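# Move the empty wash bottle onto the cart's top tray

## Task

Pick up the empty wash bottle from the shelved bench and set it in the cart's top tray. It counts only if it ends up within the tray's walls, and lying on its side is allowed. Any wash bottle touching the floor is a failure. Release the bottle and pull the robot away afterwards. The robot must not topple or be left leaning, or the task fails.

## Robot and tools

ROBOT. TidyBot++ has one arm. It is a four-caster mobile base, 0.54 m long, 0.50 m wide and 0.38 m tall, carrying a seven-joint arm with a two-finger gripper. The shoulder sits 0.12 m ahead of the base centre and 0.68 m up. The arm begins folded with the hand pointing down, sticking out at most 0.08 m in front of the base. Segments: upper arm 0.42 m, forearm 0.31 m, hand 0.31 m. Two cameras: base_camera (fixed on the base, looking forward) and wrist_camera (fisheye, looking along the hand).

FRAMES. Base frame: origin on the floor below the base centre, x forward, y left, z up, metres. hand_pose and target use this frame; the hand point lies between the finger pads, its z axis runs out along the fingers, and the fingers close along its y axis. The odometry frame is the base frame as it stood when the scene began. base_odometry reports x, y and heading (rad, left positive, -3.142 to 3.142) from wheel turns only, so slip looks like travel. base_tilt gives forward and right lean in degrees.

move. Every argument is optional. An action uses base, joints, target, or a mix, plus optional speeds; all parts start together.
- base: an object of offsets from where the base currently stands, measured along its axes at the start of the command. translate_m: metres, forward positive, -2 to 2. strafe_m: metres, left positive, -2 to 2. rotate_rad: radians, counter-clockwise from above positive, -6.3 to 6.3.
- joints: an object of absolute targets by name, in radians: joint_1_rad (any angle; positive turns the arm clockwise seen from above, the opposite sense to rotate_rad), joint_2_rad (-2.249 to 2.249, shoulder, 0 is upright), joint_3_rad (any angle), joint_4_rad (-2.579 to 2.579, elbow, 0 is straight), joint_5_rad (any angle), joint_6_rad (-2.099 to 2.099, wrist), joint_7_rad (any angle; at 1.57 with hand down the fingers open left and right). gripper_pos runs 0 (open, about 85 mm gap) to 1 (closed). Unlimited joints travel the short way, so send turns below half a revolution.
- target: a single list of seven numbers [x, y, z, qw, qx, qy, qz], an absolute hand pose in the base frame, metres then a unit quaternion. With target, joints may hold only gripper_pos.
- speeds: caps for this action only: translate_m and strafe_m 0.05 to 0.5 m/s (when both are given, set the cap under one key), rotate_rad 0.1 to 1.57 rad/s.
- cameras: list of base_camera, wrist_camera or all; [] returns none.
- blocking: true (default) returns once all motion rests; false returns within about half a second while motion continues.
Unknown keys make the call invalid; values out of range get it refused, and a refusal or an unplanned stop cancels the rest of that reply's move, wait and finished_scene calls.

wait(seconds 0 to 10) returns state and images without commanding anything. stop brakes all running motion. zoom_image(camera, region [x0, y0, x1, y1] in pixels, at most 504 by 504) enlarges part of the newest image; base_camera images are 644x364, wrist_camera 644x476. read_manual gives only licence texts. finished_scene(scene: the current scene's number) ends the scene for good.

RESULTS. pictures lists image order. move shows done or the worst status. base_status, joint_status and hand_status show done, moving, off_target (rested short, may still press), stopped, not_followed, contact_stop or time_out. hand_pose is the measured hand pose; hand_target is where the joint targets would put it. joint_positions, motor_effort (percent of maximum, peak in brackets), on_its_own (unrequested robot actions), earlier move, scene_time. Warnings: joint command not followed or pose unreachable (with cause:), ARM HIT, torque_fault, MOTOR HOT, OVER-TEMPERATURE FAULT, limit_stop_at_motor_heat.

TIPS. After target reports done the hand is usually within 3 cm; fix residual error by adding (wanted minus measured) position to the last target. To keep a hand in place, resend hand_target, not hand_pose. Holding a load makes the arm sag; correct in the same way, and never command a loaded joint to its current reading. A straight-down hand reaches at most about 0.94 m high, and only near the base. Poses forward, low and close to the base often miss or drive the arm into the base, which nothing guards against. An unreachable pose wanders up to 10 s and ends in time_out. A gripper closed to 1 keeps squeezing hard; off_target there means it holds something. A lowered object resting on a surface shows up as hand_pose ceasing to drop. Base acceleration is 0.5 m/s2 per axis; base moves stop after 14 s.

AVOID. The bottle must never reach the floor. Do not drop it, release it while it moves, swing it fast, or grip it hard while it still rests on something. Do not drive or turn while the arm is snagged above about 0.6 m, push or pull sideways with a raised hand, or swing a stretched arm sideways: the robot can tip. Backing off or retracting the arm rights a slight lean. Avoid ramming anything with the arm or base (torque faults pause the arm 10 s), and avoid long stretched or loaded holds, which overheat motors and make the arm sink. Thinking time lets the simulation run on.

Each tool is called after "Call:" in YAML: its name, and indented under it one key for each argument.

## Session

Call:
move:

Scene clock: 0.00 s.
base_odometry: x=+0.000 y=+0.000 heading=+0.000
base_tilt: forward=+0.1 right=+0.2
base_status: not commanded
joint_positions: joint_1_rad=-0.022 joint_2_rad=-0.385 joint_3_rad=+3.191 joint_4_rad=-2.515 joint_5_rad=-0.016 joint_6_rad=-0.859 joint_7_rad=+1.525 gripper_pos=+0.000
joint_status: not commanded
motor_effort: joint_1_rad=+0 joint_2_rad=-1 joint_3_rad=+1 joint_4_rad=+15 joint_5_rad=+0 joint_6_rad=+2 joint_7_rad=-1
hand_pose: x=+0.2755 y=+0.0028 z=+0.5976 quat_wxyz=(-0.016, +0.996, -0.040, +0.076) (m; base frame)
hand_target: x=+0.2754 y=+0.0028 z=+0.5975 quat_wxyz=(-0.016, +0.996, -0.040, +0.076) (m; base frame)
hand_status: not commanded
pictures: base_camera, wrist_camera

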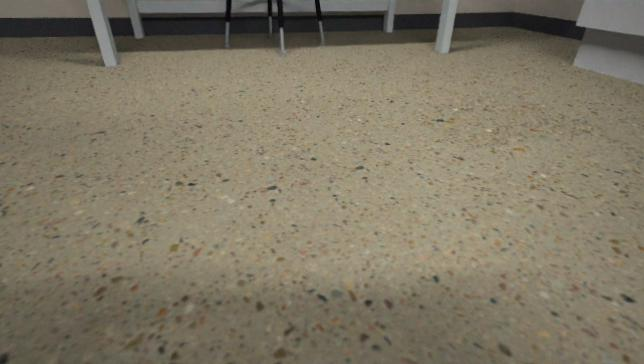

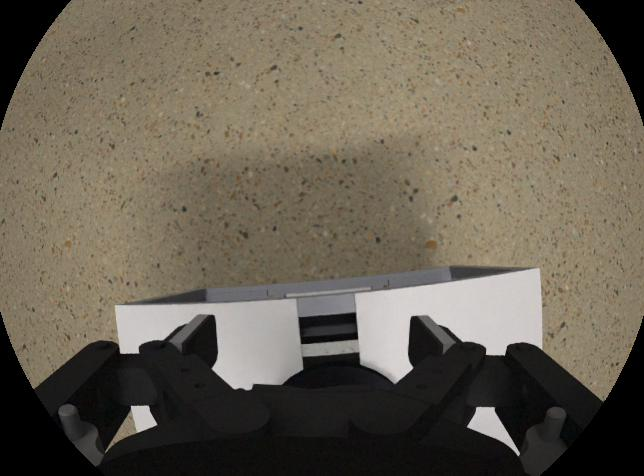

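Call:
move:
  joints: {"joint_1_rad": 0, "joint_2_rad": -0.6, "joint_3_rad": 3.14, "joint_4_rad": -2.17, "joint_5_rad": 0, "joint_6_rad": -0.2, "joint_7_rad": 1.57}

Call:
move:
  base: {"rotate_rad": 1.57}

Call:
move:
  base: {"rotate_rad": 1.57}

Call:
move:
  base: {"rotate_rad": 1.57}

Scene clock: 6.80 s.
move: done
base_odometry: x=+0.000 y=+0.000 heading=+0.000
base_tilt: forward=+0.1 right=+0.2
base_status: not commanded
joint_positions: joint_1_rad=-0.012 joint_2_rad=-0.594 joint_3_rad=+3.163 joint_4_rad=-2.183 joint_5_rad=-0.016 joint_6_rad=-0.264 joint_7_rad=+1.527 gripper_pos=+0.000
joint_status: all done
motor_effort: joint_1_rad=+0(1) joint_2_rad=-2(4) joint_3_rad=+1(2) joint_4_rad=+22(22) joint_5_rad=+0(2) joint_6_rad=+8(9) joint_7_rad=+0(2)
hand_pose: x=+0.4971 y=-0.0023 z=+0.9380 quat_wxyz=(-0.023, +0.799, -0.028, +0.600) (m; base frame)
hand_target: x=+0.5009 y=+0.0021 z=+0.9677 quat_wxyz=(+0.000, +0.774, +0.000, +0.633) (m; base frame)
hand_status: not commanded
pictures: base_camera, wrist_camera

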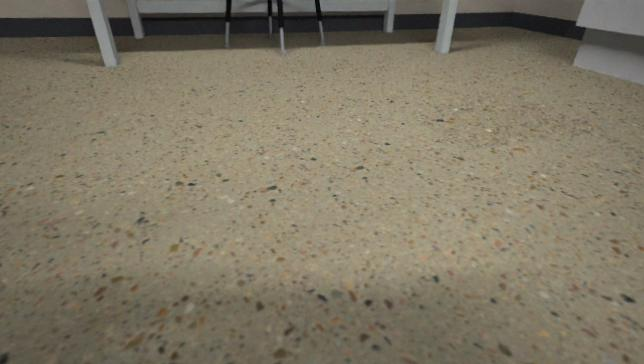

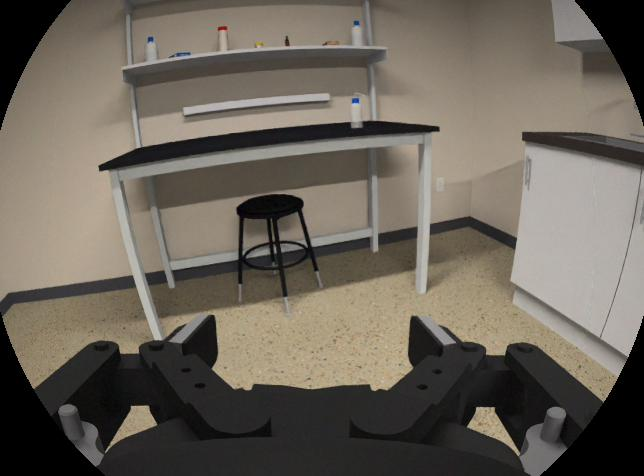

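Scene clock: 9.10 s.
move: done
base_odometry: x=+0.000 y=+0.000 heading=+1.570
base_tilt: forward=+0.1 right=+0.2
base_status: done
joint_positions: joint_1_rad=-0.008 joint_2_rad=-0.594 joint_3_rad=+3.155 joint_4_rad=-2.183 joint_5_rad=-0.016 joint_6_rad=-0.260 joint_7_rad=+1.527 gripper_pos=+0.000
joint_status: not commanded
motor_effort: joint_1_rad=-1(2) joint_2_rad=-1(3) joint_3_rad=+1(2) joint_4_rad=+21(22) joint_5_rad=+1(1) joint_6_rad=+9(9) joint_7_rad=-1(1)
hand_pose: x=+0.4973 y=-0.0003 z=+0.9390 quat_wxyz=(-0.022, +0.798, -0.026, +0.602) (m; base frame)
hand_target: x=+0.5009 y=+0.0021 z=+0.9677 quat_wxyz=(+0.000, +0.774, +0.000, +0.633) (m; base frame)
hand_status: not commanded
pictures: base_camera, wrist_camera

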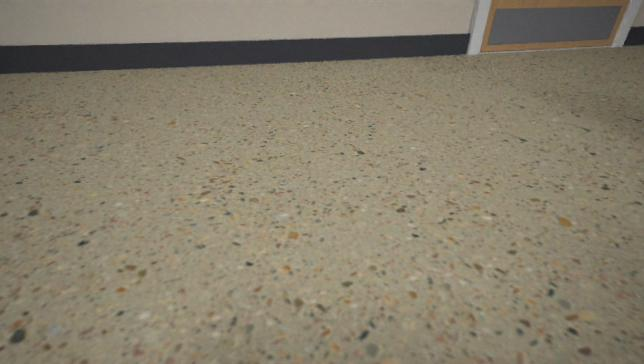

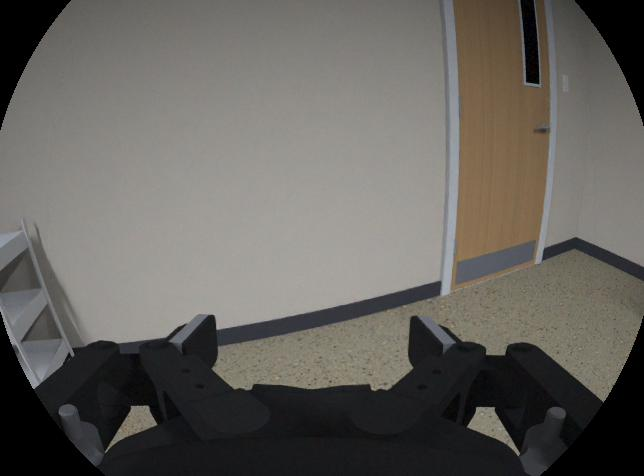

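Scene clock: 11.40 s.
move: done
base_odometry: x=+0.000 y=+0.000 heading=+3.139
base_tilt: forward=+0.1 right=+0.2
base_status: done
joint_positions: joint_1_rad=-0.006 joint_2_rad=-0.594 joint_3_rad=+3.152 joint_4_rad=-2.183 joint_5_rad=-0.016 joint_6_rad=-0.260 joint_7_rad=+1.527 gripper_pos=+0.000
joint_status: not commanded
motor_effort: joint_1_rad=-1(2) joint_2_rad=-1(3) joint_3_rad=+1(2) joint_4_rad=+21(22) joint_5_rad=+0(1) joint_6_rad=+8(9) joint_7_rad=-1(2)
hand_pose: x=+0.4973 y=+0.0004 z=+0.9391 quat_wxyz=(-0.021, +0.798, -0.025, +0.602) (m; base frame)
hand_target: x=+0.5009 y=+0.0021 z=+0.9677 quat_wxyz=(+0.000, +0.774, +0.000, +0.633) (m; base frame)
hand_status: not commanded
pictures: base_camera, wrist_camera

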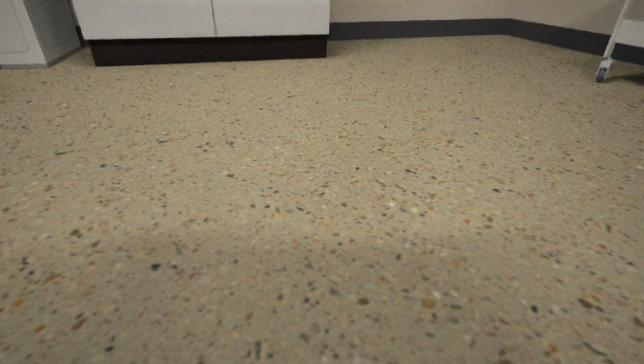

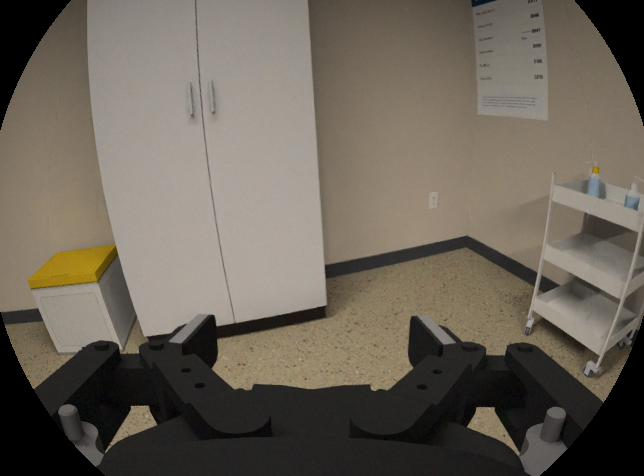

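Scene clock: 13.70 s.
move: done
base_odometry: x=+0.000 y=+0.000 heading=-1.574
base_tilt: forward=+0.1 right=+0.2
base_status: done
joint_positions: joint_1_rad=-0.005 joint_2_rad=-0.594 joint_3_rad=+3.150 joint_4_rad=-2.183 joint_5_rad=-0.016 joint_6_rad=-0.260 joint_7_rad=+1.527 gripper_pos=+0.000
joint_status: not commanded
motor_effort: joint_1_rad=+0(2) joint_2_rad=-2(3) joint_3_rad=+1(2) joint_4_rad=+21(22) joint_5_rad=+1(1) joint_6_rad=+9(9) joint_7_rad=-1(2)
hand_pose: x=+0.4973 y=+0.0009 z=+0.9391 quat_wxyz=(-0.021, +0.798, -0.024, +0.602) (m; base frame)
hand_target: x=+0.5009 y=+0.0021 z=+0.9677 quat_wxyz=(+0.000, +0.774, +0.000, +0.633) (m; base frame)
hand_status: not commanded
pictures: base_camera, wrist_camera

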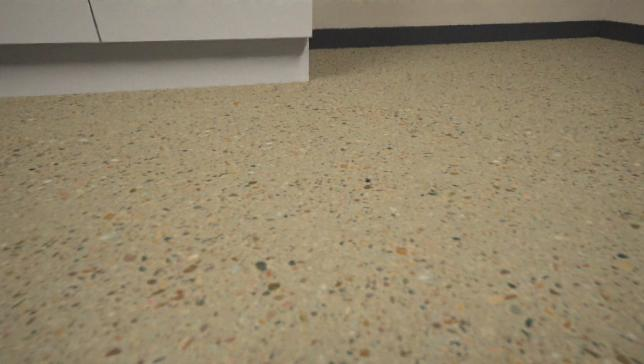

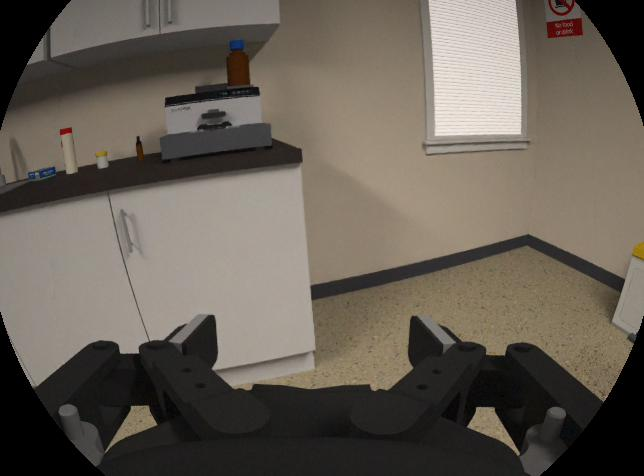

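Call:
move:
  base: {"rotate_rad": 1.57}
  cameras: ["wrist_camera"]

Call:
zoom_image:
  camera: "wrist_camera"
  region: [320, 0, 460, 160]

Call:
zoom_image:
  camera: "wrist_camera"
  region: [110, 0, 300, 160]

Scene clock: 18.33 s.
move: done
base_odometry: x=+0.000 y=+0.000 heading=-0.005
base_tilt: forward=+0.1 right=+0.2
base_status: done
joint_positions: joint_1_rad=-0.005 joint_2_rad=-0.594 joint_3_rad=+3.149 joint_4_rad=-2.183 joint_5_rad=-0.016 joint_6_rad=-0.259 joint_7_rad=+1.527 gripper_pos=+0.000
joint_status: not commanded
motor_effort: joint_1_rad=+0(2) joint_2_rad=-2(3) joint_3_rad=+1(2) joint_4_rad=+21(22) joint_5_rad=+1(1) joint_6_rad=+8(9) joint_7_rad=-1(2)
hand_pose: x=+0.4973 y=+0.0012 z=+0.9392 quat_wxyz=(-0.021, +0.798, -0.024, +0.602) (m; base frame)
hand_target: x=+0.5009 y=+0.0021 z=+0.9677 quat_wxyz=(+0.000, +0.774, +0.000, +0.633) (m; base frame)
hand_status: not commanded
pictures: wrist_camera

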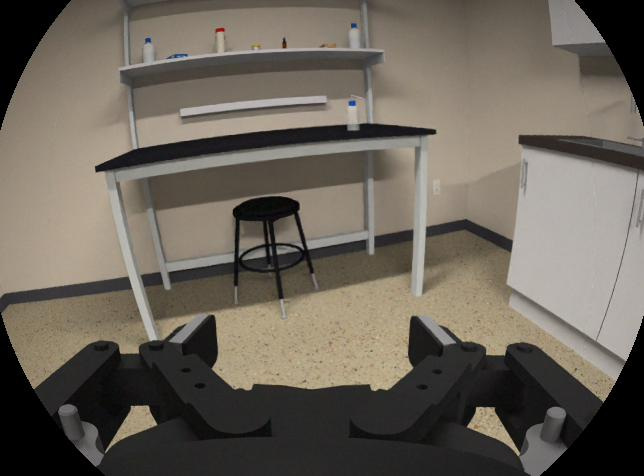

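Scaled by 3.150.

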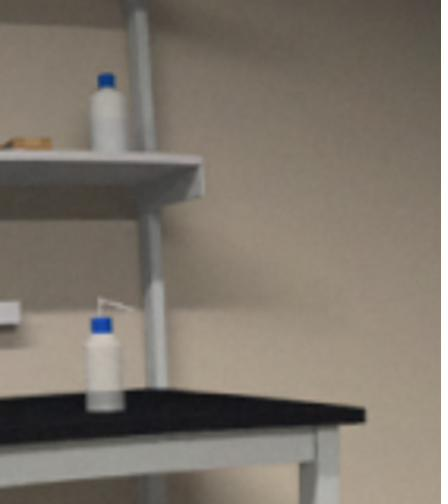

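Scaled by 2.653.

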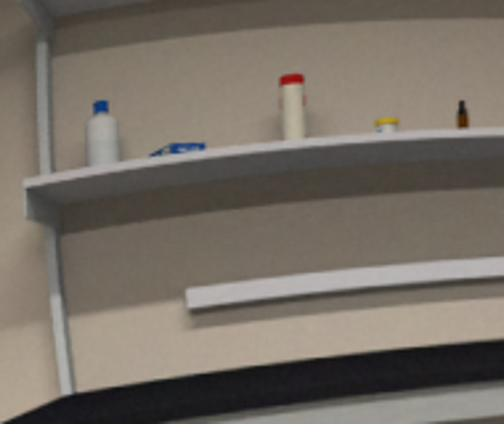

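Call:
move:
  base: {"translate_m": 1.1, "strafe_m": -0.45, "rotate_rad": 0.21}

Call:
zoom_image:
  camera: "wrist_camera"
  region: [240, 0, 440, 240]

Scene clock: 38.90 s.
move: done
base_odometry: x=+1.098 y=-0.455 heading=+0.206
base_tilt: forward=+0.1 right=+0.2
base_status: done
joint_positions: joint_1_rad=-0.005 joint_2_rad=-0.598 joint_3_rad=+3.147 joint_4_rad=-2.183 joint_5_rad=-0.016 joint_6_rad=-0.258 joint_7_rad=+1.527 gripper_pos=+0.000
joint_status: not commanded
motor_effort: joint_1_rad=-1(2) joint_2_rad=-2(4) joint_3_rad=+1(3) joint_4_rad=+21(22) joint_5_rad=+1(1) joint_6_rad=+9(9) joint_7_rad=-1(2)
hand_pose: x=+0.4962 y=+0.0017 z=+0.9413 quat_wxyz=(-0.021, +0.796, -0.023, +0.604) (m; base frame)
hand_target: x=+0.5009 y=+0.0021 z=+0.9677 quat_wxyz=(+0.000, +0.774, +0.000, +0.633) (m; base frame)
hand_status: not commanded
pictures: base_camera, wrist_camera

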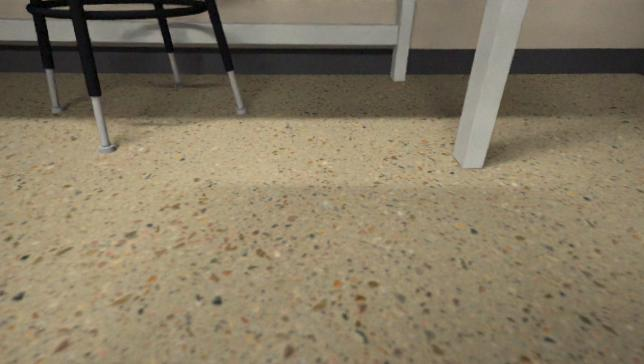

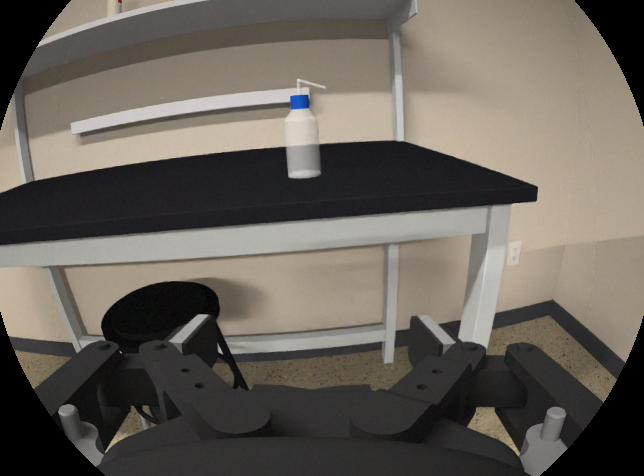

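Scaled by 2.100.

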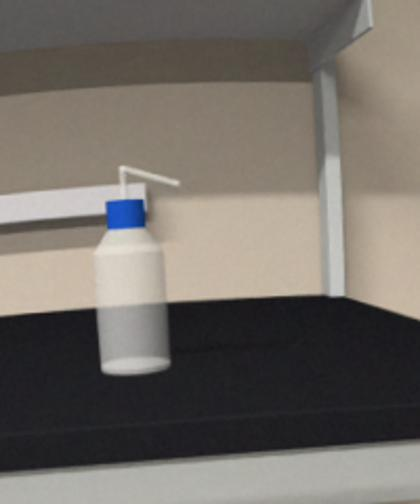

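Call:
move:
  joints: {"joint_1_rad": 0, "joint_2_rad": 0.17, "joint_3_rad": 3.14, "joint_4_rad": -1.70, "joint_5_rad": 0, "joint_6_rad": 0.34, "joint_7_rad": 1.6}
  base: {"strafe_m": 0.04}
  cameras: ["wrist_camera"]

Scene clock: 65.57 s.
move: done
base_odometry: x=+1.090 y=-0.416 heading=+0.206
base_tilt: forward=+0.1 right=+0.2
base_status: done
joint_positions: joint_1_rad=-0.005 joint_2_rad=+0.166 joint_3_rad=+3.147 joint_4_rad=-1.720 joint_5_rad=-0.016 joint_6_rad=+0.275 joint_7_rad=+1.554 gripper_pos=+0.000
joint_status: all done
motor_effort: joint_1_rad=+0(2) joint_2_rad=-28(29) joint_3_rad=+1(3) joint_4_rad=+20(22) joint_5_rad=+1(2) joint_6_rad=+9(10) joint_7_rad=-1(2)
hand_pose: x=+0.7985 y=+0.0001 z=+0.9869 quat_wxyz=(-0.009, +0.721, -0.013, +0.693) (m; base frame)
hand_target: x=+0.8016 y=+0.0023 z=+1.0165 quat_wxyz=(+0.010, +0.692, +0.011, +0.721) (m; base frame)
hand_status: not commanded
pictures: wrist_camera

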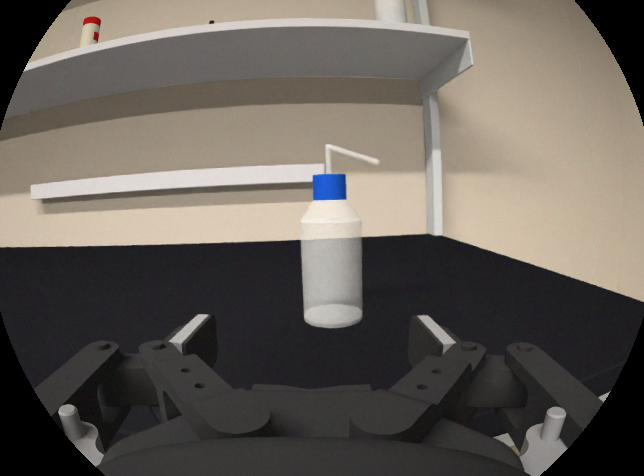

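Call:
move:
  joints: {"joint_1_rad": 0.005, "joint_2_rad": 0.155, "joint_3_rad": 3.135, "joint_4_rad": -1.593, "joint_5_rad": 0.016, "joint_6_rad": 0.14, "joint_7_rad": 1.63}
  cameras: ["wrist_camera"]

Call:
move:
  base: {"translate_m": 0.06}
  cameras: ["wrist_camera"]

Scene clock: 88.47 s.
move: done
base_odometry: x=+1.090 y=-0.416 heading=+0.206
base_tilt: forward=+0.1 right=+0.2
base_status: not commanded
joint_positions: joint_1_rad=-0.005 joint_2_rad=+0.160 joint_3_rad=+3.147 joint_4_rad=-1.607 joint_5_rad=-0.015 joint_6_rad=+0.181 joint_7_rad=+1.584 gripper_pos=+0.000
joint_status: all done
motor_effort: joint_1_rad=+0(2) joint_2_rad=-27(29) joint_3_rad=+1(2) joint_4_rad=+21(22) joint_5_rad=+1(2) joint_6_rad=+9(10) joint_7_rad=+0(2)
hand_pose: x=+0.8056 y=+0.0006 z=+1.0309 quat_wxyz=(+0.001, +0.713, -0.002, +0.701) (m; base frame)
hand_target: x=+0.8044 y=+0.0027 z=+1.0306 quat_wxyz=(+0.024, +0.720, +0.028, +0.693) (m; base frame)
hand_status: not commanded
pictures: wrist_camera

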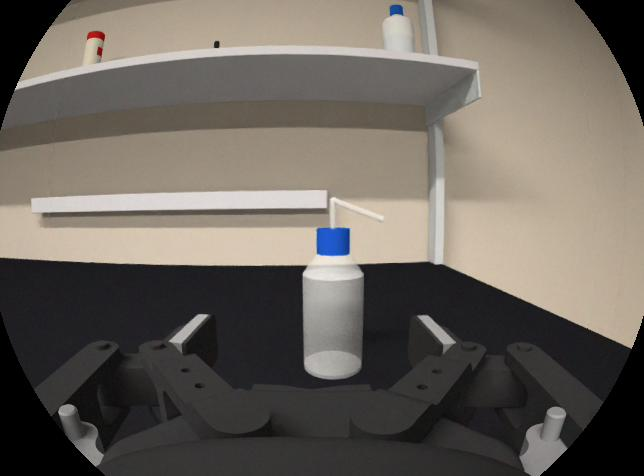

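Scene clock: 89.63 s.
move: done
base_odometry: x=+1.149 y=-0.404 heading=+0.206
base_tilt: forward=+0.2 right=+0.2
base_status: done
joint_positions: joint_1_rad=-0.004 joint_2_rad=+0.159 joint_3_rad=+3.147 joint_4_rad=-1.607 joint_5_rad=-0.015 joint_6_rad=+0.180 joint_7_rad=+1.584 gripper_pos=+0.000
joint_status: not commanded
motor_effort: joint_1_rad=+0(1) joint_2_rad=-28(31) joint_3_rad=+1(1) joint_4_rad=+21(22) joint_5_rad=+1(1) joint_6_rad=+9(10) joint_7_rad=-1(1)
hand_pose: x=+0.8054 y=+0.0004 z=+1.0317 quat_wxyz=(+0.001, +0.712, -0.001, +0.702) (m; base frame)
hand_target: x=+0.8044 y=+0.0027 z=+1.0306 quat_wxyz=(+0.024, +0.720, +0.028, +0.693) (m; base frame)
hand_status: not commanded
pictures: wrist_camera

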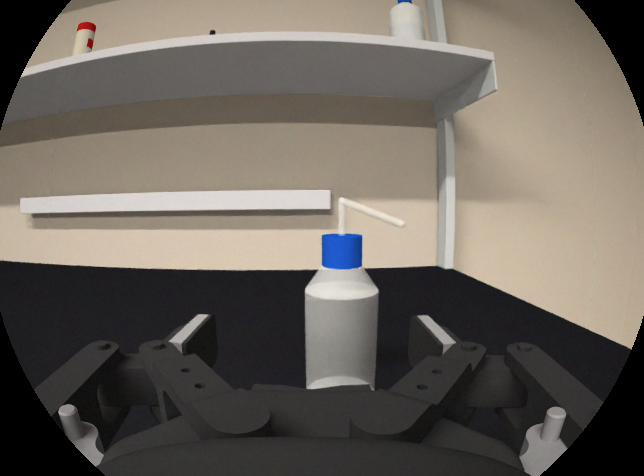

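Call:
move:
  joints: {"joint_6_rad": 0.035}
  base: {"strafe_m": -0.022}
  cameras: ["wrist_camera"]

Call:
move:
  base: {"translate_m": 0.06}
  speeds: {"translate_m": 0.1}
  cameras: ["wrist_camera"]

Scene clock: 105.30 s.
move: done
base_odometry: x=+1.153 y=-0.425 heading=+0.206
base_tilt: forward=+0.1 right=+0.2
base_status: done
joint_positions: joint_1_rad=+0.005 joint_2_rad=+0.159 joint_3_rad=+3.146 joint_4_rad=-1.603 joint_5_rad=-0.015 joint_6_rad=+0.064 joint_7_rad=+1.584 gripper_pos=+0.000
joint_status: all done
motor_effort: joint_1_rad=+0(2) joint_2_rad=-28(29) joint_3_rad=+1(2) joint_4_rad=+21(24) joint_5_rad=+1(1) joint_6_rad=+9(10) joint_7_rad=-1(2)
hand_pose: x=+0.8030 y=-0.0049 z=+0.9983 quat_wxyz=(+0.003, +0.751, -0.004, +0.661) (m; base frame)
hand_target: x=+0.8015 y=+0.0022 z=+0.9980 quat_wxyz=(+0.024, +0.755, +0.029, +0.655) (m; base frame)
hand_status: not commanded
pictures: wrist_camera

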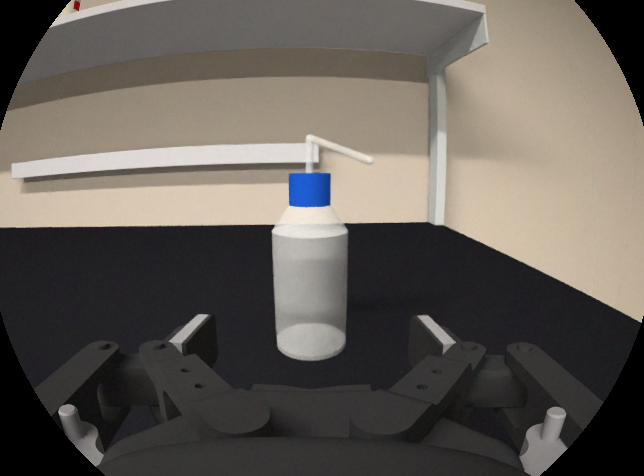

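Scene clock: 106.47 s.
move: done
base_odometry: x=+1.212 y=-0.413 heading=+0.206
base_tilt: forward=+0.1 right=+0.2
base_status: done
joint_positions: joint_1_rad=+0.005 joint_2_rad=+0.157 joint_3_rad=+3.146 joint_4_rad=-1.603 joint_5_rad=-0.015 joint_6_rad=+0.064 joint_7_rad=+1.584 gripper_pos=+0.000
joint_status: not commanded
motor_effort: joint_1_rad=+0(1) joint_2_rad=-28(30) joint_3_rad=+0(2) joint_4_rad=+22(22) joint_5_rad=+0(1) joint_6_rad=+9(9) joint_7_rad=-1(1)
hand_pose: x=+0.8024 y=-0.0049 z=+0.9996 quat_wxyz=(+0.003, +0.750, -0.004, +0.662) (m; base frame)
hand_target: x=+0.8015 y=+0.0022 z=+0.9980 quat_wxyz=(+0.024, +0.755, +0.029, +0.655) (m; base frame)
hand_status: not commanded
pictures: wrist_camera

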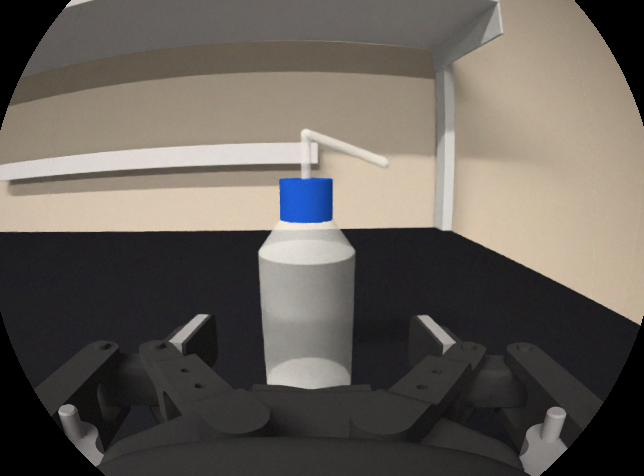

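Call:
move:
  base: {"translate_m": 0.062}
  speeds: {"translate_m": 0.1}
  cameras: ["wrist_camera"]

Scene clock: 110.93 s.
move: done
base_odometry: x=+1.273 y=-0.401 heading=+0.206
base_tilt: forward=+0.1 right=+0.2
base_status: done
joint_positions: joint_1_rad=+0.005 joint_2_rad=+0.156 joint_3_rad=+3.146 joint_4_rad=-1.603 joint_5_rad=-0.015 joint_6_rad=+0.064 joint_7_rad=+1.585 gripper_pos=+0.000
joint_status: not commanded
motor_effort: joint_1_rad=+0(2) joint_2_rad=-28(30) joint_3_rad=+1(2) joint_4_rad=+22(22) joint_5_rad=+0(1) joint_6_rad=+9(9) joint_7_rad=-1(2)
hand_pose: x=+0.8022 y=-0.0049 z=+1.0000 quat_wxyz=(+0.003, +0.750, -0.004, +0.662) (m; base frame)
hand_target: x=+0.8015 y=+0.0022 z=+0.9980 quat_wxyz=(+0.024, +0.755, +0.029, +0.655) (m; base frame)
hand_status: not commanded
pictures: wrist_camera

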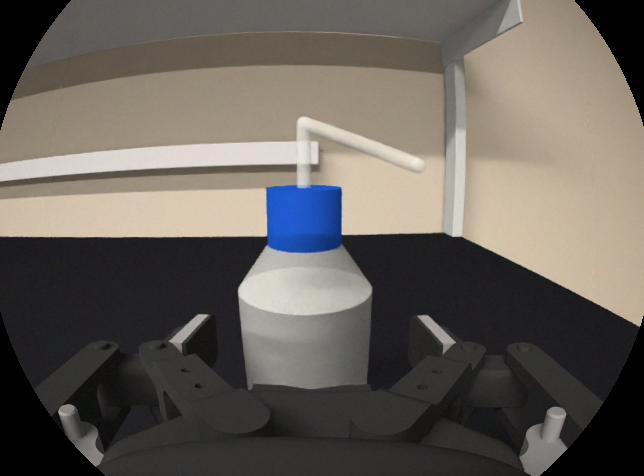

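Call:
move:
  base: {"translate_m": 0.014}
  speeds: {"translate_m": 0.1}
  cameras: []

Call:
move:
  joints: {"gripper_pos": 0.5}
  cameras: ["wrist_camera"]

Scene clock: 115.60 s.
move: done
base_odometry: x=+1.287 y=-0.398 heading=+0.205
base_tilt: forward=+0.1 right=+0.2
base_status: done
joint_positions: joint_1_rad=+0.005 joint_2_rad=+0.158 joint_3_rad=+3.146 joint_4_rad=-1.602 joint_5_rad=-0.015 joint_6_rad=+0.064 joint_7_rad=+1.585 gripper_pos=+0.000
joint_status: not commanded
motor_effort: joint_1_rad=+0(3) joint_2_rad=-27(30) joint_3_rad=+1(2) joint_4_rad=+21(22) joint_5_rad=+1(1) joint_6_rad=+9(9) joint_7_rad=+0(2)
hand_pose: x=+0.8029 y=-0.0049 z=+0.9989 quat_wxyz=(+0.003, +0.750, -0.004, +0.661) (m; base frame)
hand_target: x=+0.8015 y=+0.0022 z=+0.9980 quat_wxyz=(+0.024, +0.755, +0.029, +0.655) (m; base frame)
hand_status: not commanded
pictures: none
No camera images: "cameras" was empty.

Scene clock: 116.43 s.
move: off_target
base_odometry: x=+1.287 y=-0.398 heading=+0.205
base_tilt: forward=+0.1 right=+0.2
base_status: not commanded
joint_positions: joint_1_rad=+0.005 joint_2_rad=+0.158 joint_3_rad=+3.146 joint_4_rad=-1.602 joint_5_rad=-0.015 joint_6_rad=+0.064 joint_7_rad=+1.585 gripper_pos=+0.376
joint_status: gripper_pos off_target (ended at +0.376, target +0.500)
motor_effort: joint_1_rad=-1(1) joint_2_rad=-28(28) joint_3_rad=+0(1) joint_4_rad=+22(22) joint_5_rad=+1(1) joint_6_rad=+9(9) joint_7_rad=-1(2)
hand_pose: x=+0.8028 y=-0.0049 z=+0.9991 quat_wxyz=(+0.003, +0.750, -0.004, +0.661) (m; base frame)
hand_target: x=+0.8015 y=+0.0022 z=+0.9980 quat_wxyz=(+0.024, +0.755, +0.029, +0.655) (m; base frame)
hand_status: not commanded
pictures: wrist_camera

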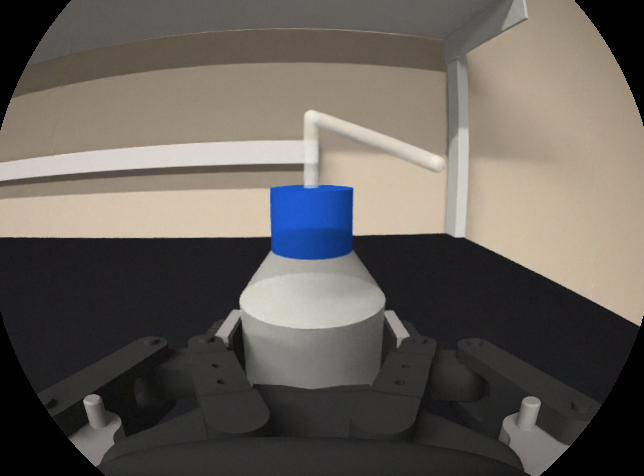

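Call:
move:
  joints: {"gripper_pos": 0.6}
  cameras: []

Call:
move:
  joints: {"joint_2_rad": 0.05}
  cameras: ["wrist_camera"]

Call:
move:
  base: {"translate_m": -0.6}
  speeds: {"translate_m": 0.3}
  cameras: ["wrist_camera"]

Scene clock: 120.23 s.
move: off_target
base_odometry: x=+1.287 y=-0.398 heading=+0.205
base_tilt: forward=+0.1 right=+0.2
base_status: not commanded
joint_positions: joint_1_rad=+0.005 joint_2_rad=+0.158 joint_3_rad=+3.146 joint_4_rad=-1.602 joint_5_rad=-0.015 joint_6_rad=+0.064 joint_7_rad=+1.585 gripper_pos=+0.376
joint_status: gripper_pos off_target (ended at +0.376, target +0.600)
motor_effort: joint_1_rad=+0(1) joint_2_rad=-28(28) joint_3_rad=+1(1) joint_4_rad=+21(22) joint_5_rad=+1(1) joint_6_rad=+9(9) joint_7_rad=-1(2)
hand_pose: x=+0.8028 y=-0.0049 z=+0.9991 quat_wxyz=(+0.003, +0.750, -0.004, +0.661) (m; base frame)
hand_target: x=+0.8015 y=+0.0022 z=+0.9980 quat_wxyz=(+0.024, +0.755, +0.029, +0.655) (m; base frame)
hand_status: not commanded
pictures: none
No camera images: "cameras" was empty.

Scene clock: 121.47 s.
move: done
base_odometry: x=+1.287 y=-0.398 heading=+0.205
base_tilt: forward=+0.1 right=+0.2
base_status: not commanded
joint_positions: joint_1_rad=+0.005 joint_2_rad=+0.048 joint_3_rad=+3.146 joint_4_rad=-1.601 joint_5_rad=-0.015 joint_6_rad=+0.064 joint_7_rad=+1.585 gripper_pos=+0.376
joint_status: all done
motor_effort: joint_1_rad=+0(1) joint_2_rad=-24(31) joint_3_rad=+1(1) joint_4_rad=+22(23) joint_5_rad=+1(1) joint_6_rad=+9(10) joint_7_rad=-1(2)
hand_pose: x=+0.7640 y=-0.0047 z=+1.0725 quat_wxyz=(+0.003, +0.713, -0.004, +0.702) (m; base frame)
hand_target: x=+0.7646 y=+0.0024 z=+1.0678 quat_wxyz=(+0.025, +0.720, +0.028, +0.693) (m; base frame)
hand_status: not commanded
pictures: wrist_camera

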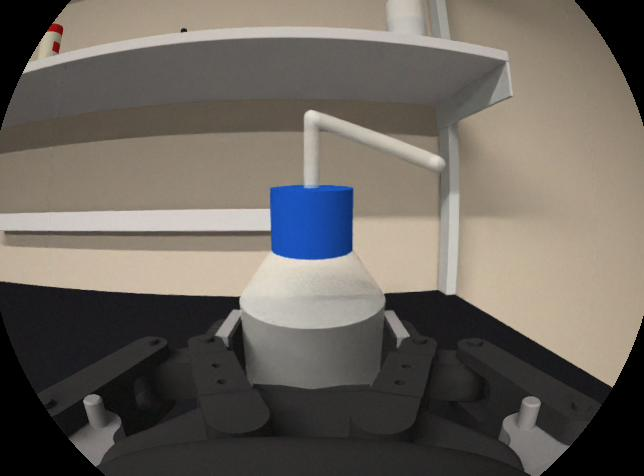

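Scene clock: 124.50 s.
move: done
base_odometry: x=+0.700 y=-0.520 heading=+0.206
base_tilt: forward=+0.1 right=+0.2
base_status: done
joint_positions: joint_1_rad=+0.005 joint_2_rad=+0.050 joint_3_rad=+3.145 joint_4_rad=-1.601 joint_5_rad=-0.015 joint_6_rad=+0.064 joint_7_rad=+1.585 gripper_pos=+0.376
joint_status: not commanded
motor_effort: joint_1_rad=+0(2) joint_2_rad=-24(28) joint_3_rad=+1(3) joint_4_rad=+21(23) joint_5_rad=+1(1) joint_6_rad=+9(10) joint_7_rad=-1(2)
hand_pose: x=+0.7645 y=-0.0045 z=+1.0717 quat_wxyz=(+0.003, +0.713, -0.004, +0.701) (m; base frame)
hand_target: x=+0.7646 y=+0.0024 z=+1.0678 quat_wxyz=(+0.025, +0.720, +0.028, +0.693) (m; base frame)
hand_status: not commanded
pictures: wrist_camera

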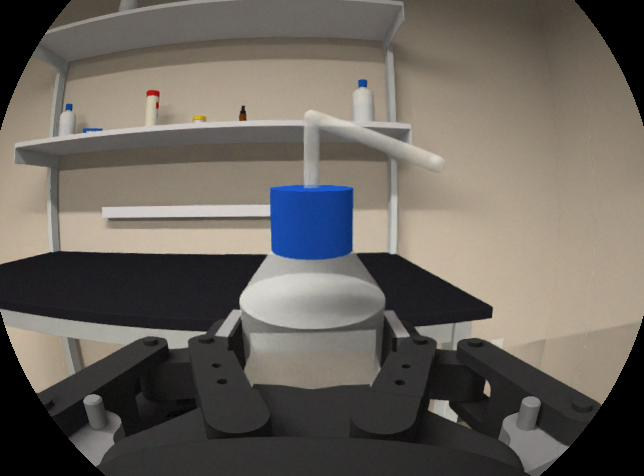

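Call:
move:
  base: {"translate_m": -1.095, "strafe_m": 1.118, "rotate_rad": 2.15}
  speeds: {"rotate_rad": 0.8}

Scene clock: 140.13 s.
move: done
base_odometry: x=-0.601 y=+0.350 heading=+2.356
base_tilt: forward=+0.1 right=+0.2
base_status: done
joint_positions: joint_1_rad=+0.002 joint_2_rad=+0.057 joint_3_rad=+3.139 joint_4_rad=-1.601 joint_5_rad=-0.015 joint_6_rad=+0.064 joint_7_rad=+1.585 gripper_pos=+0.376
joint_status: not commanded
motor_effort: joint_1_rad=-1(5) joint_2_rad=-25(29) joint_3_rad=+1(4) joint_4_rad=+22(23) joint_5_rad=+0(1) joint_6_rad=+9(10) joint_7_rad=+0(2)
hand_pose: x=+0.7672 y=+0.0017 z=+1.0672 quat_wxyz=(-0.001, +0.715, -0.001, +0.699) (m; base frame)
hand_target: x=+0.7646 y=+0.0024 z=+1.0678 quat_wxyz=(+0.025, +0.720, +0.028, +0.693) (m; base frame)
hand_status: not commanded
pictures: base_camera, wrist_camera

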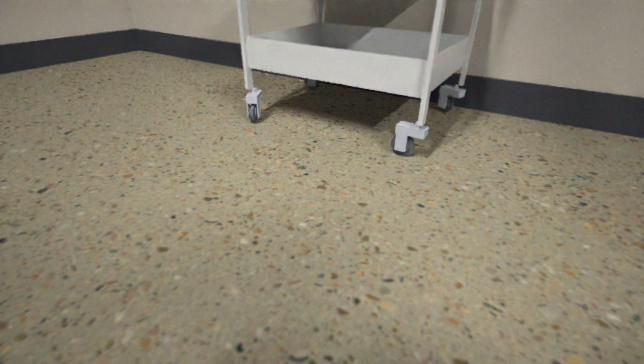

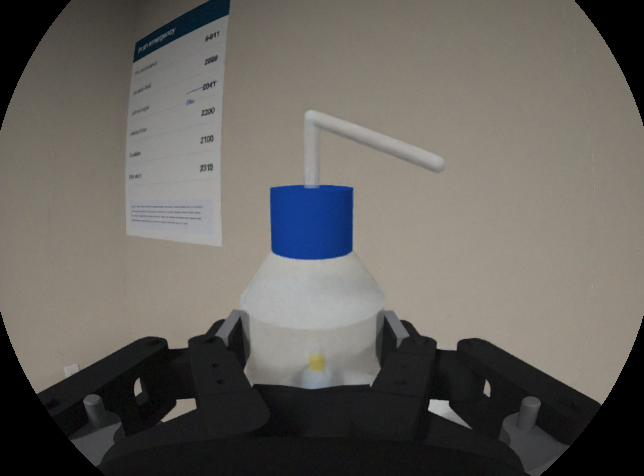

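Call:
move:
  base: {"translate_m": 0.151, "strafe_m": 0.498, "rotate_rad": -0.506}
  joints: {"joint_2_rad": -0.35, "joint_6_rad": -0.35}

Scene clock: 149.23 s.
move: done
base_odometry: x=-1.060 y=+0.105 heading=+1.850
base_tilt: forward=+0.1 right=+0.2
base_status: done
joint_positions: joint_1_rad=+0.011 joint_2_rad=-0.353 joint_3_rad=+3.140 joint_4_rad=-1.601 joint_5_rad=-0.015 joint_6_rad=-0.306 joint_7_rad=+1.585 gripper_pos=+0.376
joint_status: all done
motor_effort: joint_1_rad=+0(5) joint_2_rad=-9(26) joint_3_rad=+1(4) joint_4_rad=+21(23) joint_5_rad=+1(1) joint_6_rad=+9(11) joint_7_rad=+0(2)
hand_pose: x=+0.5830 y=-0.0011 z=+1.1812 quat_wxyz=(+0.002, +0.701, -0.001, +0.713) (m; base frame)
hand_target: x=+0.5835 y=+0.0013 z=+1.1714 quat_wxyz=(+0.028, +0.714, +0.026, +0.699) (m; base frame)
hand_status: not commanded
pictures: base_camera, wrist_camera

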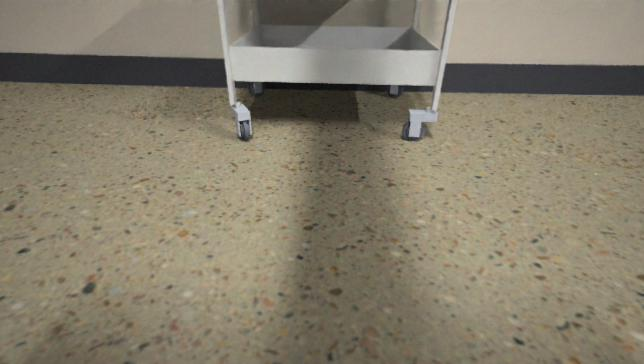

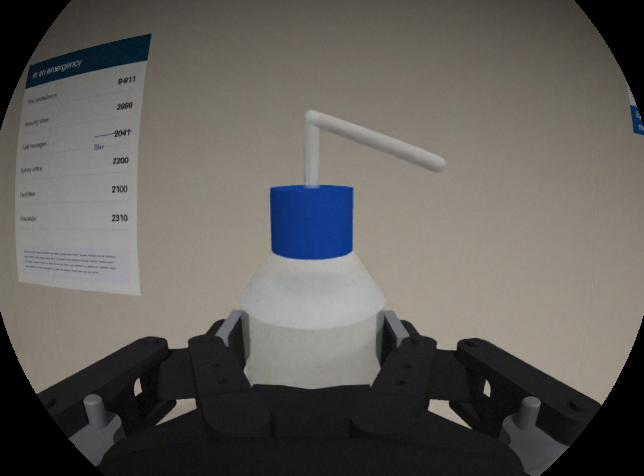

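Call:
move:
  joints: {"joint_6_rad": -1.0}
  cameras: ["wrist_camera"]

Scene clock: 153.17 s.
move: done
base_odometry: x=-1.060 y=+0.105 heading=+1.850
base_tilt: forward=+0.1 right=+0.3
base_status: not commanded
joint_positions: joint_1_rad=+0.011 joint_2_rad=-0.352 joint_3_rad=+3.140 joint_4_rad=-1.598 joint_5_rad=-0.015 joint_6_rad=-0.957 joint_7_rad=+1.585 gripper_pos=+0.376
joint_status: all done
motor_effort: joint_1_rad=+0(1) joint_2_rad=-8(10) joint_3_rad=+1(1) joint_4_rad=+20(22) joint_5_rad=+1(1) joint_6_rad=+8(10) joint_7_rad=+0(2)
hand_pose: x=+0.5231 y=+0.0018 z=+0.9929 quat_wxyz=(-0.002, +0.892, +0.001, +0.452) (m; base frame)
hand_target: x=+0.5158 y=-0.0017 z=+0.9844 quat_wxyz=(+0.022, +0.900, +0.029, +0.434) (m; base frame)
hand_status: not commanded
pictures: wrist_camera

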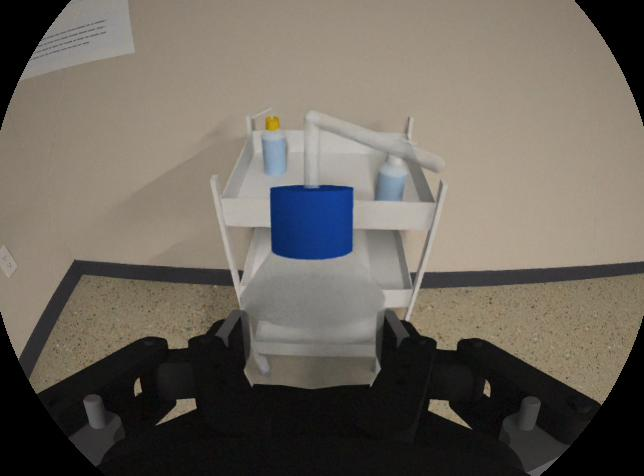

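Call:
move:
  joints: {"joint_2_rad": 0.42, "joint_4_rad": -0.73, "joint_6_rad": -2.0}
  cameras: ["wrist_camera"]

Call:
move:
  base: {"translate_m": 0.35, "strafe_m": -0.01}
  speeds: {"translate_m": 0.25}

Scene clock: 176.87 s.
move: done
base_odometry: x=-1.060 y=+0.105 heading=+1.850
base_tilt: forward=+0.2 right=+0.2
base_status: not commanded
joint_positions: joint_1_rad=+0.011 joint_2_rad=+0.415 joint_3_rad=+3.140 joint_4_rad=-0.752 joint_5_rad=-0.015 joint_6_rad=-1.944 joint_7_rad=+1.585 gripper_pos=+0.376
joint_status: all done
motor_effort: joint_1_rad=-1(1) joint_2_rad=-31(33) joint_3_rad=+0(1) joint_4_rad=+16(22) joint_5_rad=+1(1) joint_6_rad=+1(9) joint_7_rad=-1(2)
hand_pose: x=+0.5872 y=+0.0014 z=+0.8794 quat_wxyz=(-0.007, +1.000, +0.005, +0.015) (m; base frame)
hand_target: x=+0.5748 y=-0.0033 z=+0.8832 quat_wxyz=(+0.006, +1.000, +0.027, -0.004) (m; base frame)
hand_status: not commanded
pictures: wrist_camera

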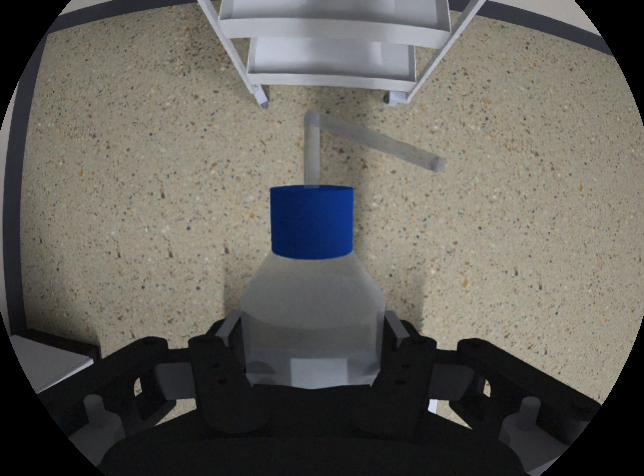

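Scene clock: 179.13 s.
move: done
base_odometry: x=-1.147 y=+0.444 heading=+1.850
base_tilt: forward=+0.1 right=+0.2
base_status: done
joint_positions: joint_1_rad=+0.011 joint_2_rad=+0.422 joint_3_rad=+3.140 joint_4_rad=-0.750 joint_5_rad=-0.015 joint_6_rad=-1.951 joint_7_rad=+1.585 gripper_pos=+0.376
joint_status: not commanded
motor_effort: joint_1_rad=+0(2) joint_2_rad=-31(34) joint_3_rad=+0(1) joint_4_rad=+16(17) joint_5_rad=+0(1) joint_6_rad=+1(1) joint_7_rad=+0(1)
hand_pose: x=+0.5870 y=+0.0015 z=+0.8764 quat_wxyz=(-0.007, +1.000, +0.006, +0.009) (m; base frame)
hand_target: x=+0.5748 y=-0.0033 z=+0.8832 quat_wxyz=(+0.006, +1.000, +0.027, -0.004) (m; base frame)
hand_status: not commanded
pictures: base_camera, wrist_camera

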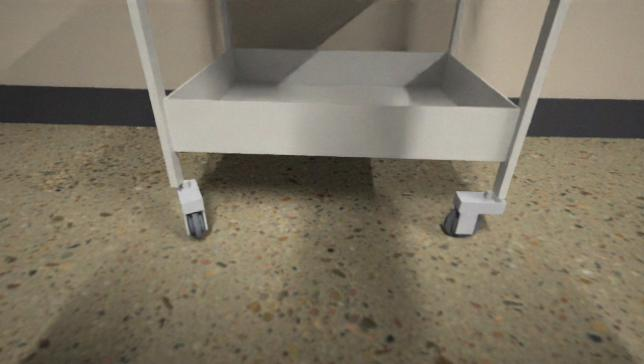

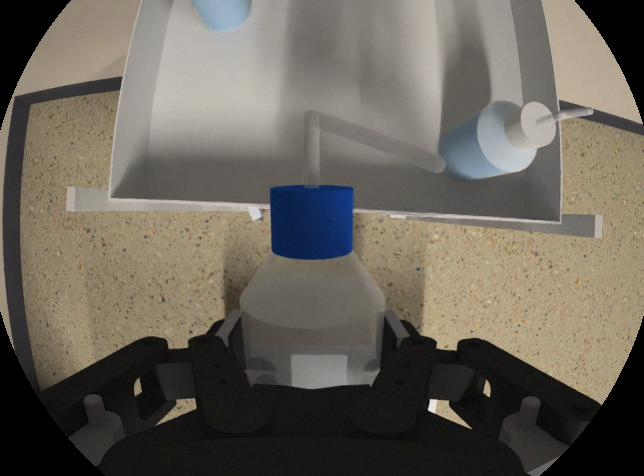

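Call:
move:
  base: {"translate_m": 0.163, "strafe_m": 0.03}
  speeds: {"translate_m": 0.15}

Scene clock: 189.60 s.
move: done
base_odometry: x=-1.220 y=+0.593 heading=+1.850
base_tilt: forward=+0.2 right=+0.2
base_status: done
joint_positions: joint_1_rad=+0.010 joint_2_rad=+0.423 joint_3_rad=+3.140 joint_4_rad=-0.749 joint_5_rad=-0.015 joint_6_rad=-1.953 joint_7_rad=+1.585 gripper_pos=+0.376
joint_status: not commanded
motor_effort: joint_1_rad=+0(2) joint_2_rad=-32(34) joint_3_rad=+0(1) joint_4_rad=+16(16) joint_5_rad=+1(1) joint_6_rad=+1(1) joint_7_rad=-1(2)
hand_pose: x=+0.5865 y=+0.0016 z=+0.8762 quat_wxyz=(-0.007, +1.000, +0.006, +0.008) (m; base frame)
hand_target: x=+0.5748 y=-0.0033 z=+0.8832 quat_wxyz=(+0.006, +1.000, +0.027, -0.004) (m; base frame)
hand_status: not commanded
pictures: base_camera, wrist_camera

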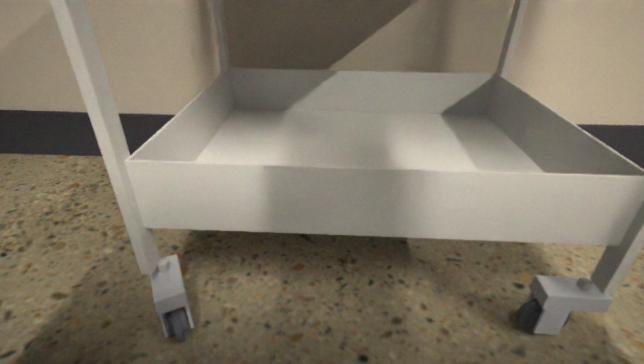

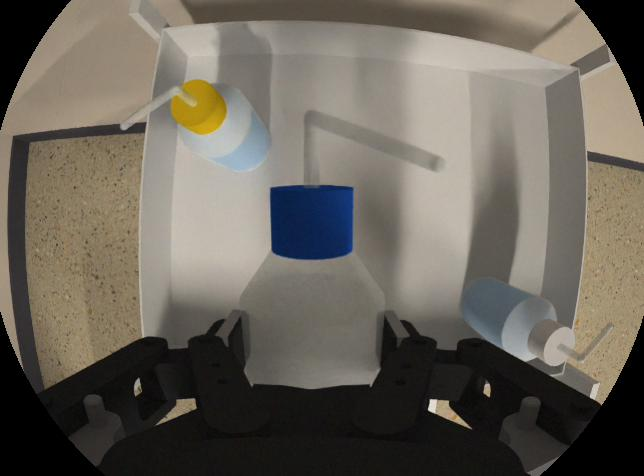

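Call:
move:
  joints: {"joint_2_rad": 0.371, "joint_4_rad": -1.19, "joint_6_rad": -1.50}
  cameras: ["wrist_camera"]

Scene clock: 200.20 s.
move: done
base_odometry: x=-1.220 y=+0.593 heading=+1.850
base_tilt: forward=+0.1 right=+0.2
base_status: not commanded
joint_positions: joint_1_rad=+0.010 joint_2_rad=+0.384 joint_3_rad=+3.140 joint_4_rad=-1.166 joint_5_rad=-0.015 joint_6_rad=-1.556 joint_7_rad=+1.585 gripper_pos=+0.376
joint_status: all done
motor_effort: joint_1_rad=-1(1) joint_2_rad=-31(34) joint_3_rad=+0(1) joint_4_rad=+17(18) joint_5_rad=+1(1) joint_6_rad=+0(1) joint_7_rad=-1(2)
hand_pose: x=+0.6020 y=+0.0019 z=+0.7673 quat_wxyz=(-0.008, +1.000, +0.003, +0.018) (m; base frame)
hand_target: x=+0.6109 y=-0.0033 z=+0.7668 quat_wxyz=(+0.008, +0.999, +0.030, +0.040) (m; base frame)
hand_status: not commanded
pictures: wrist_camera

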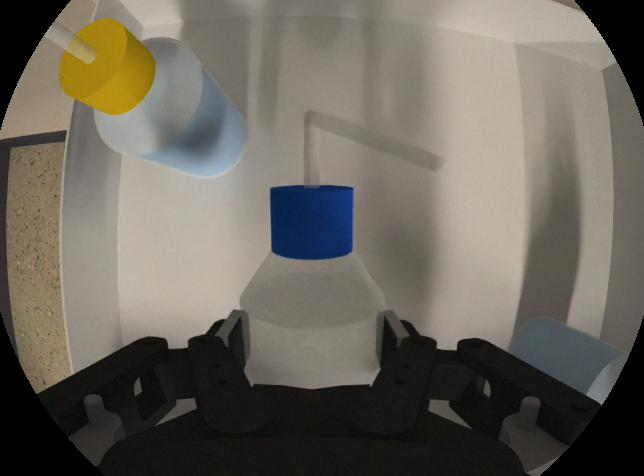

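Call:
move:
  joints: {"joint_2_rad": 0.361, "joint_4_rad": -1.27, "joint_6_rad": -1.43}
  cameras: ["wrist_camera"]

Scene clock: 205.23 s.
move: done
base_odometry: x=-1.220 y=+0.593 heading=+1.850
base_tilt: forward=+0.1 right=+0.2
base_status: not commanded
joint_positions: joint_1_rad=+0.010 joint_2_rad=+0.373 joint_3_rad=+3.140 joint_4_rad=-1.249 joint_5_rad=-0.015 joint_6_rad=-1.485 joint_7_rad=+1.585 gripper_pos=+0.376
joint_status: all done
motor_effort: joint_1_rad=-1(1) joint_2_rad=-31(32) joint_3_rad=+0(1) joint_4_rad=+17(18) joint_5_rad=+0(1) joint_6_rad=+1(2) joint_7_rad=-1(2)
hand_pose: x=+0.5969 y=+0.0019 z=+0.7466 quat_wxyz=(-0.008, +1.000, +0.002, +0.017) (m; base frame)
hand_target: x=+0.6064 y=-0.0032 z=+0.7463 quat_wxyz=(+0.008, +0.999, +0.031, +0.040) (m; base frame)
hand_status: not commanded
pictures: wrist_camera

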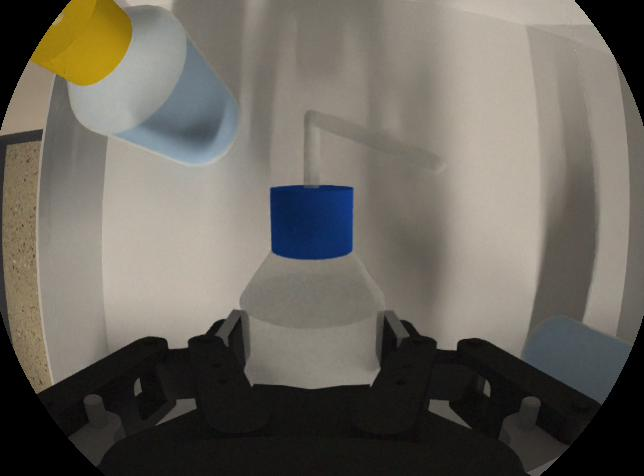

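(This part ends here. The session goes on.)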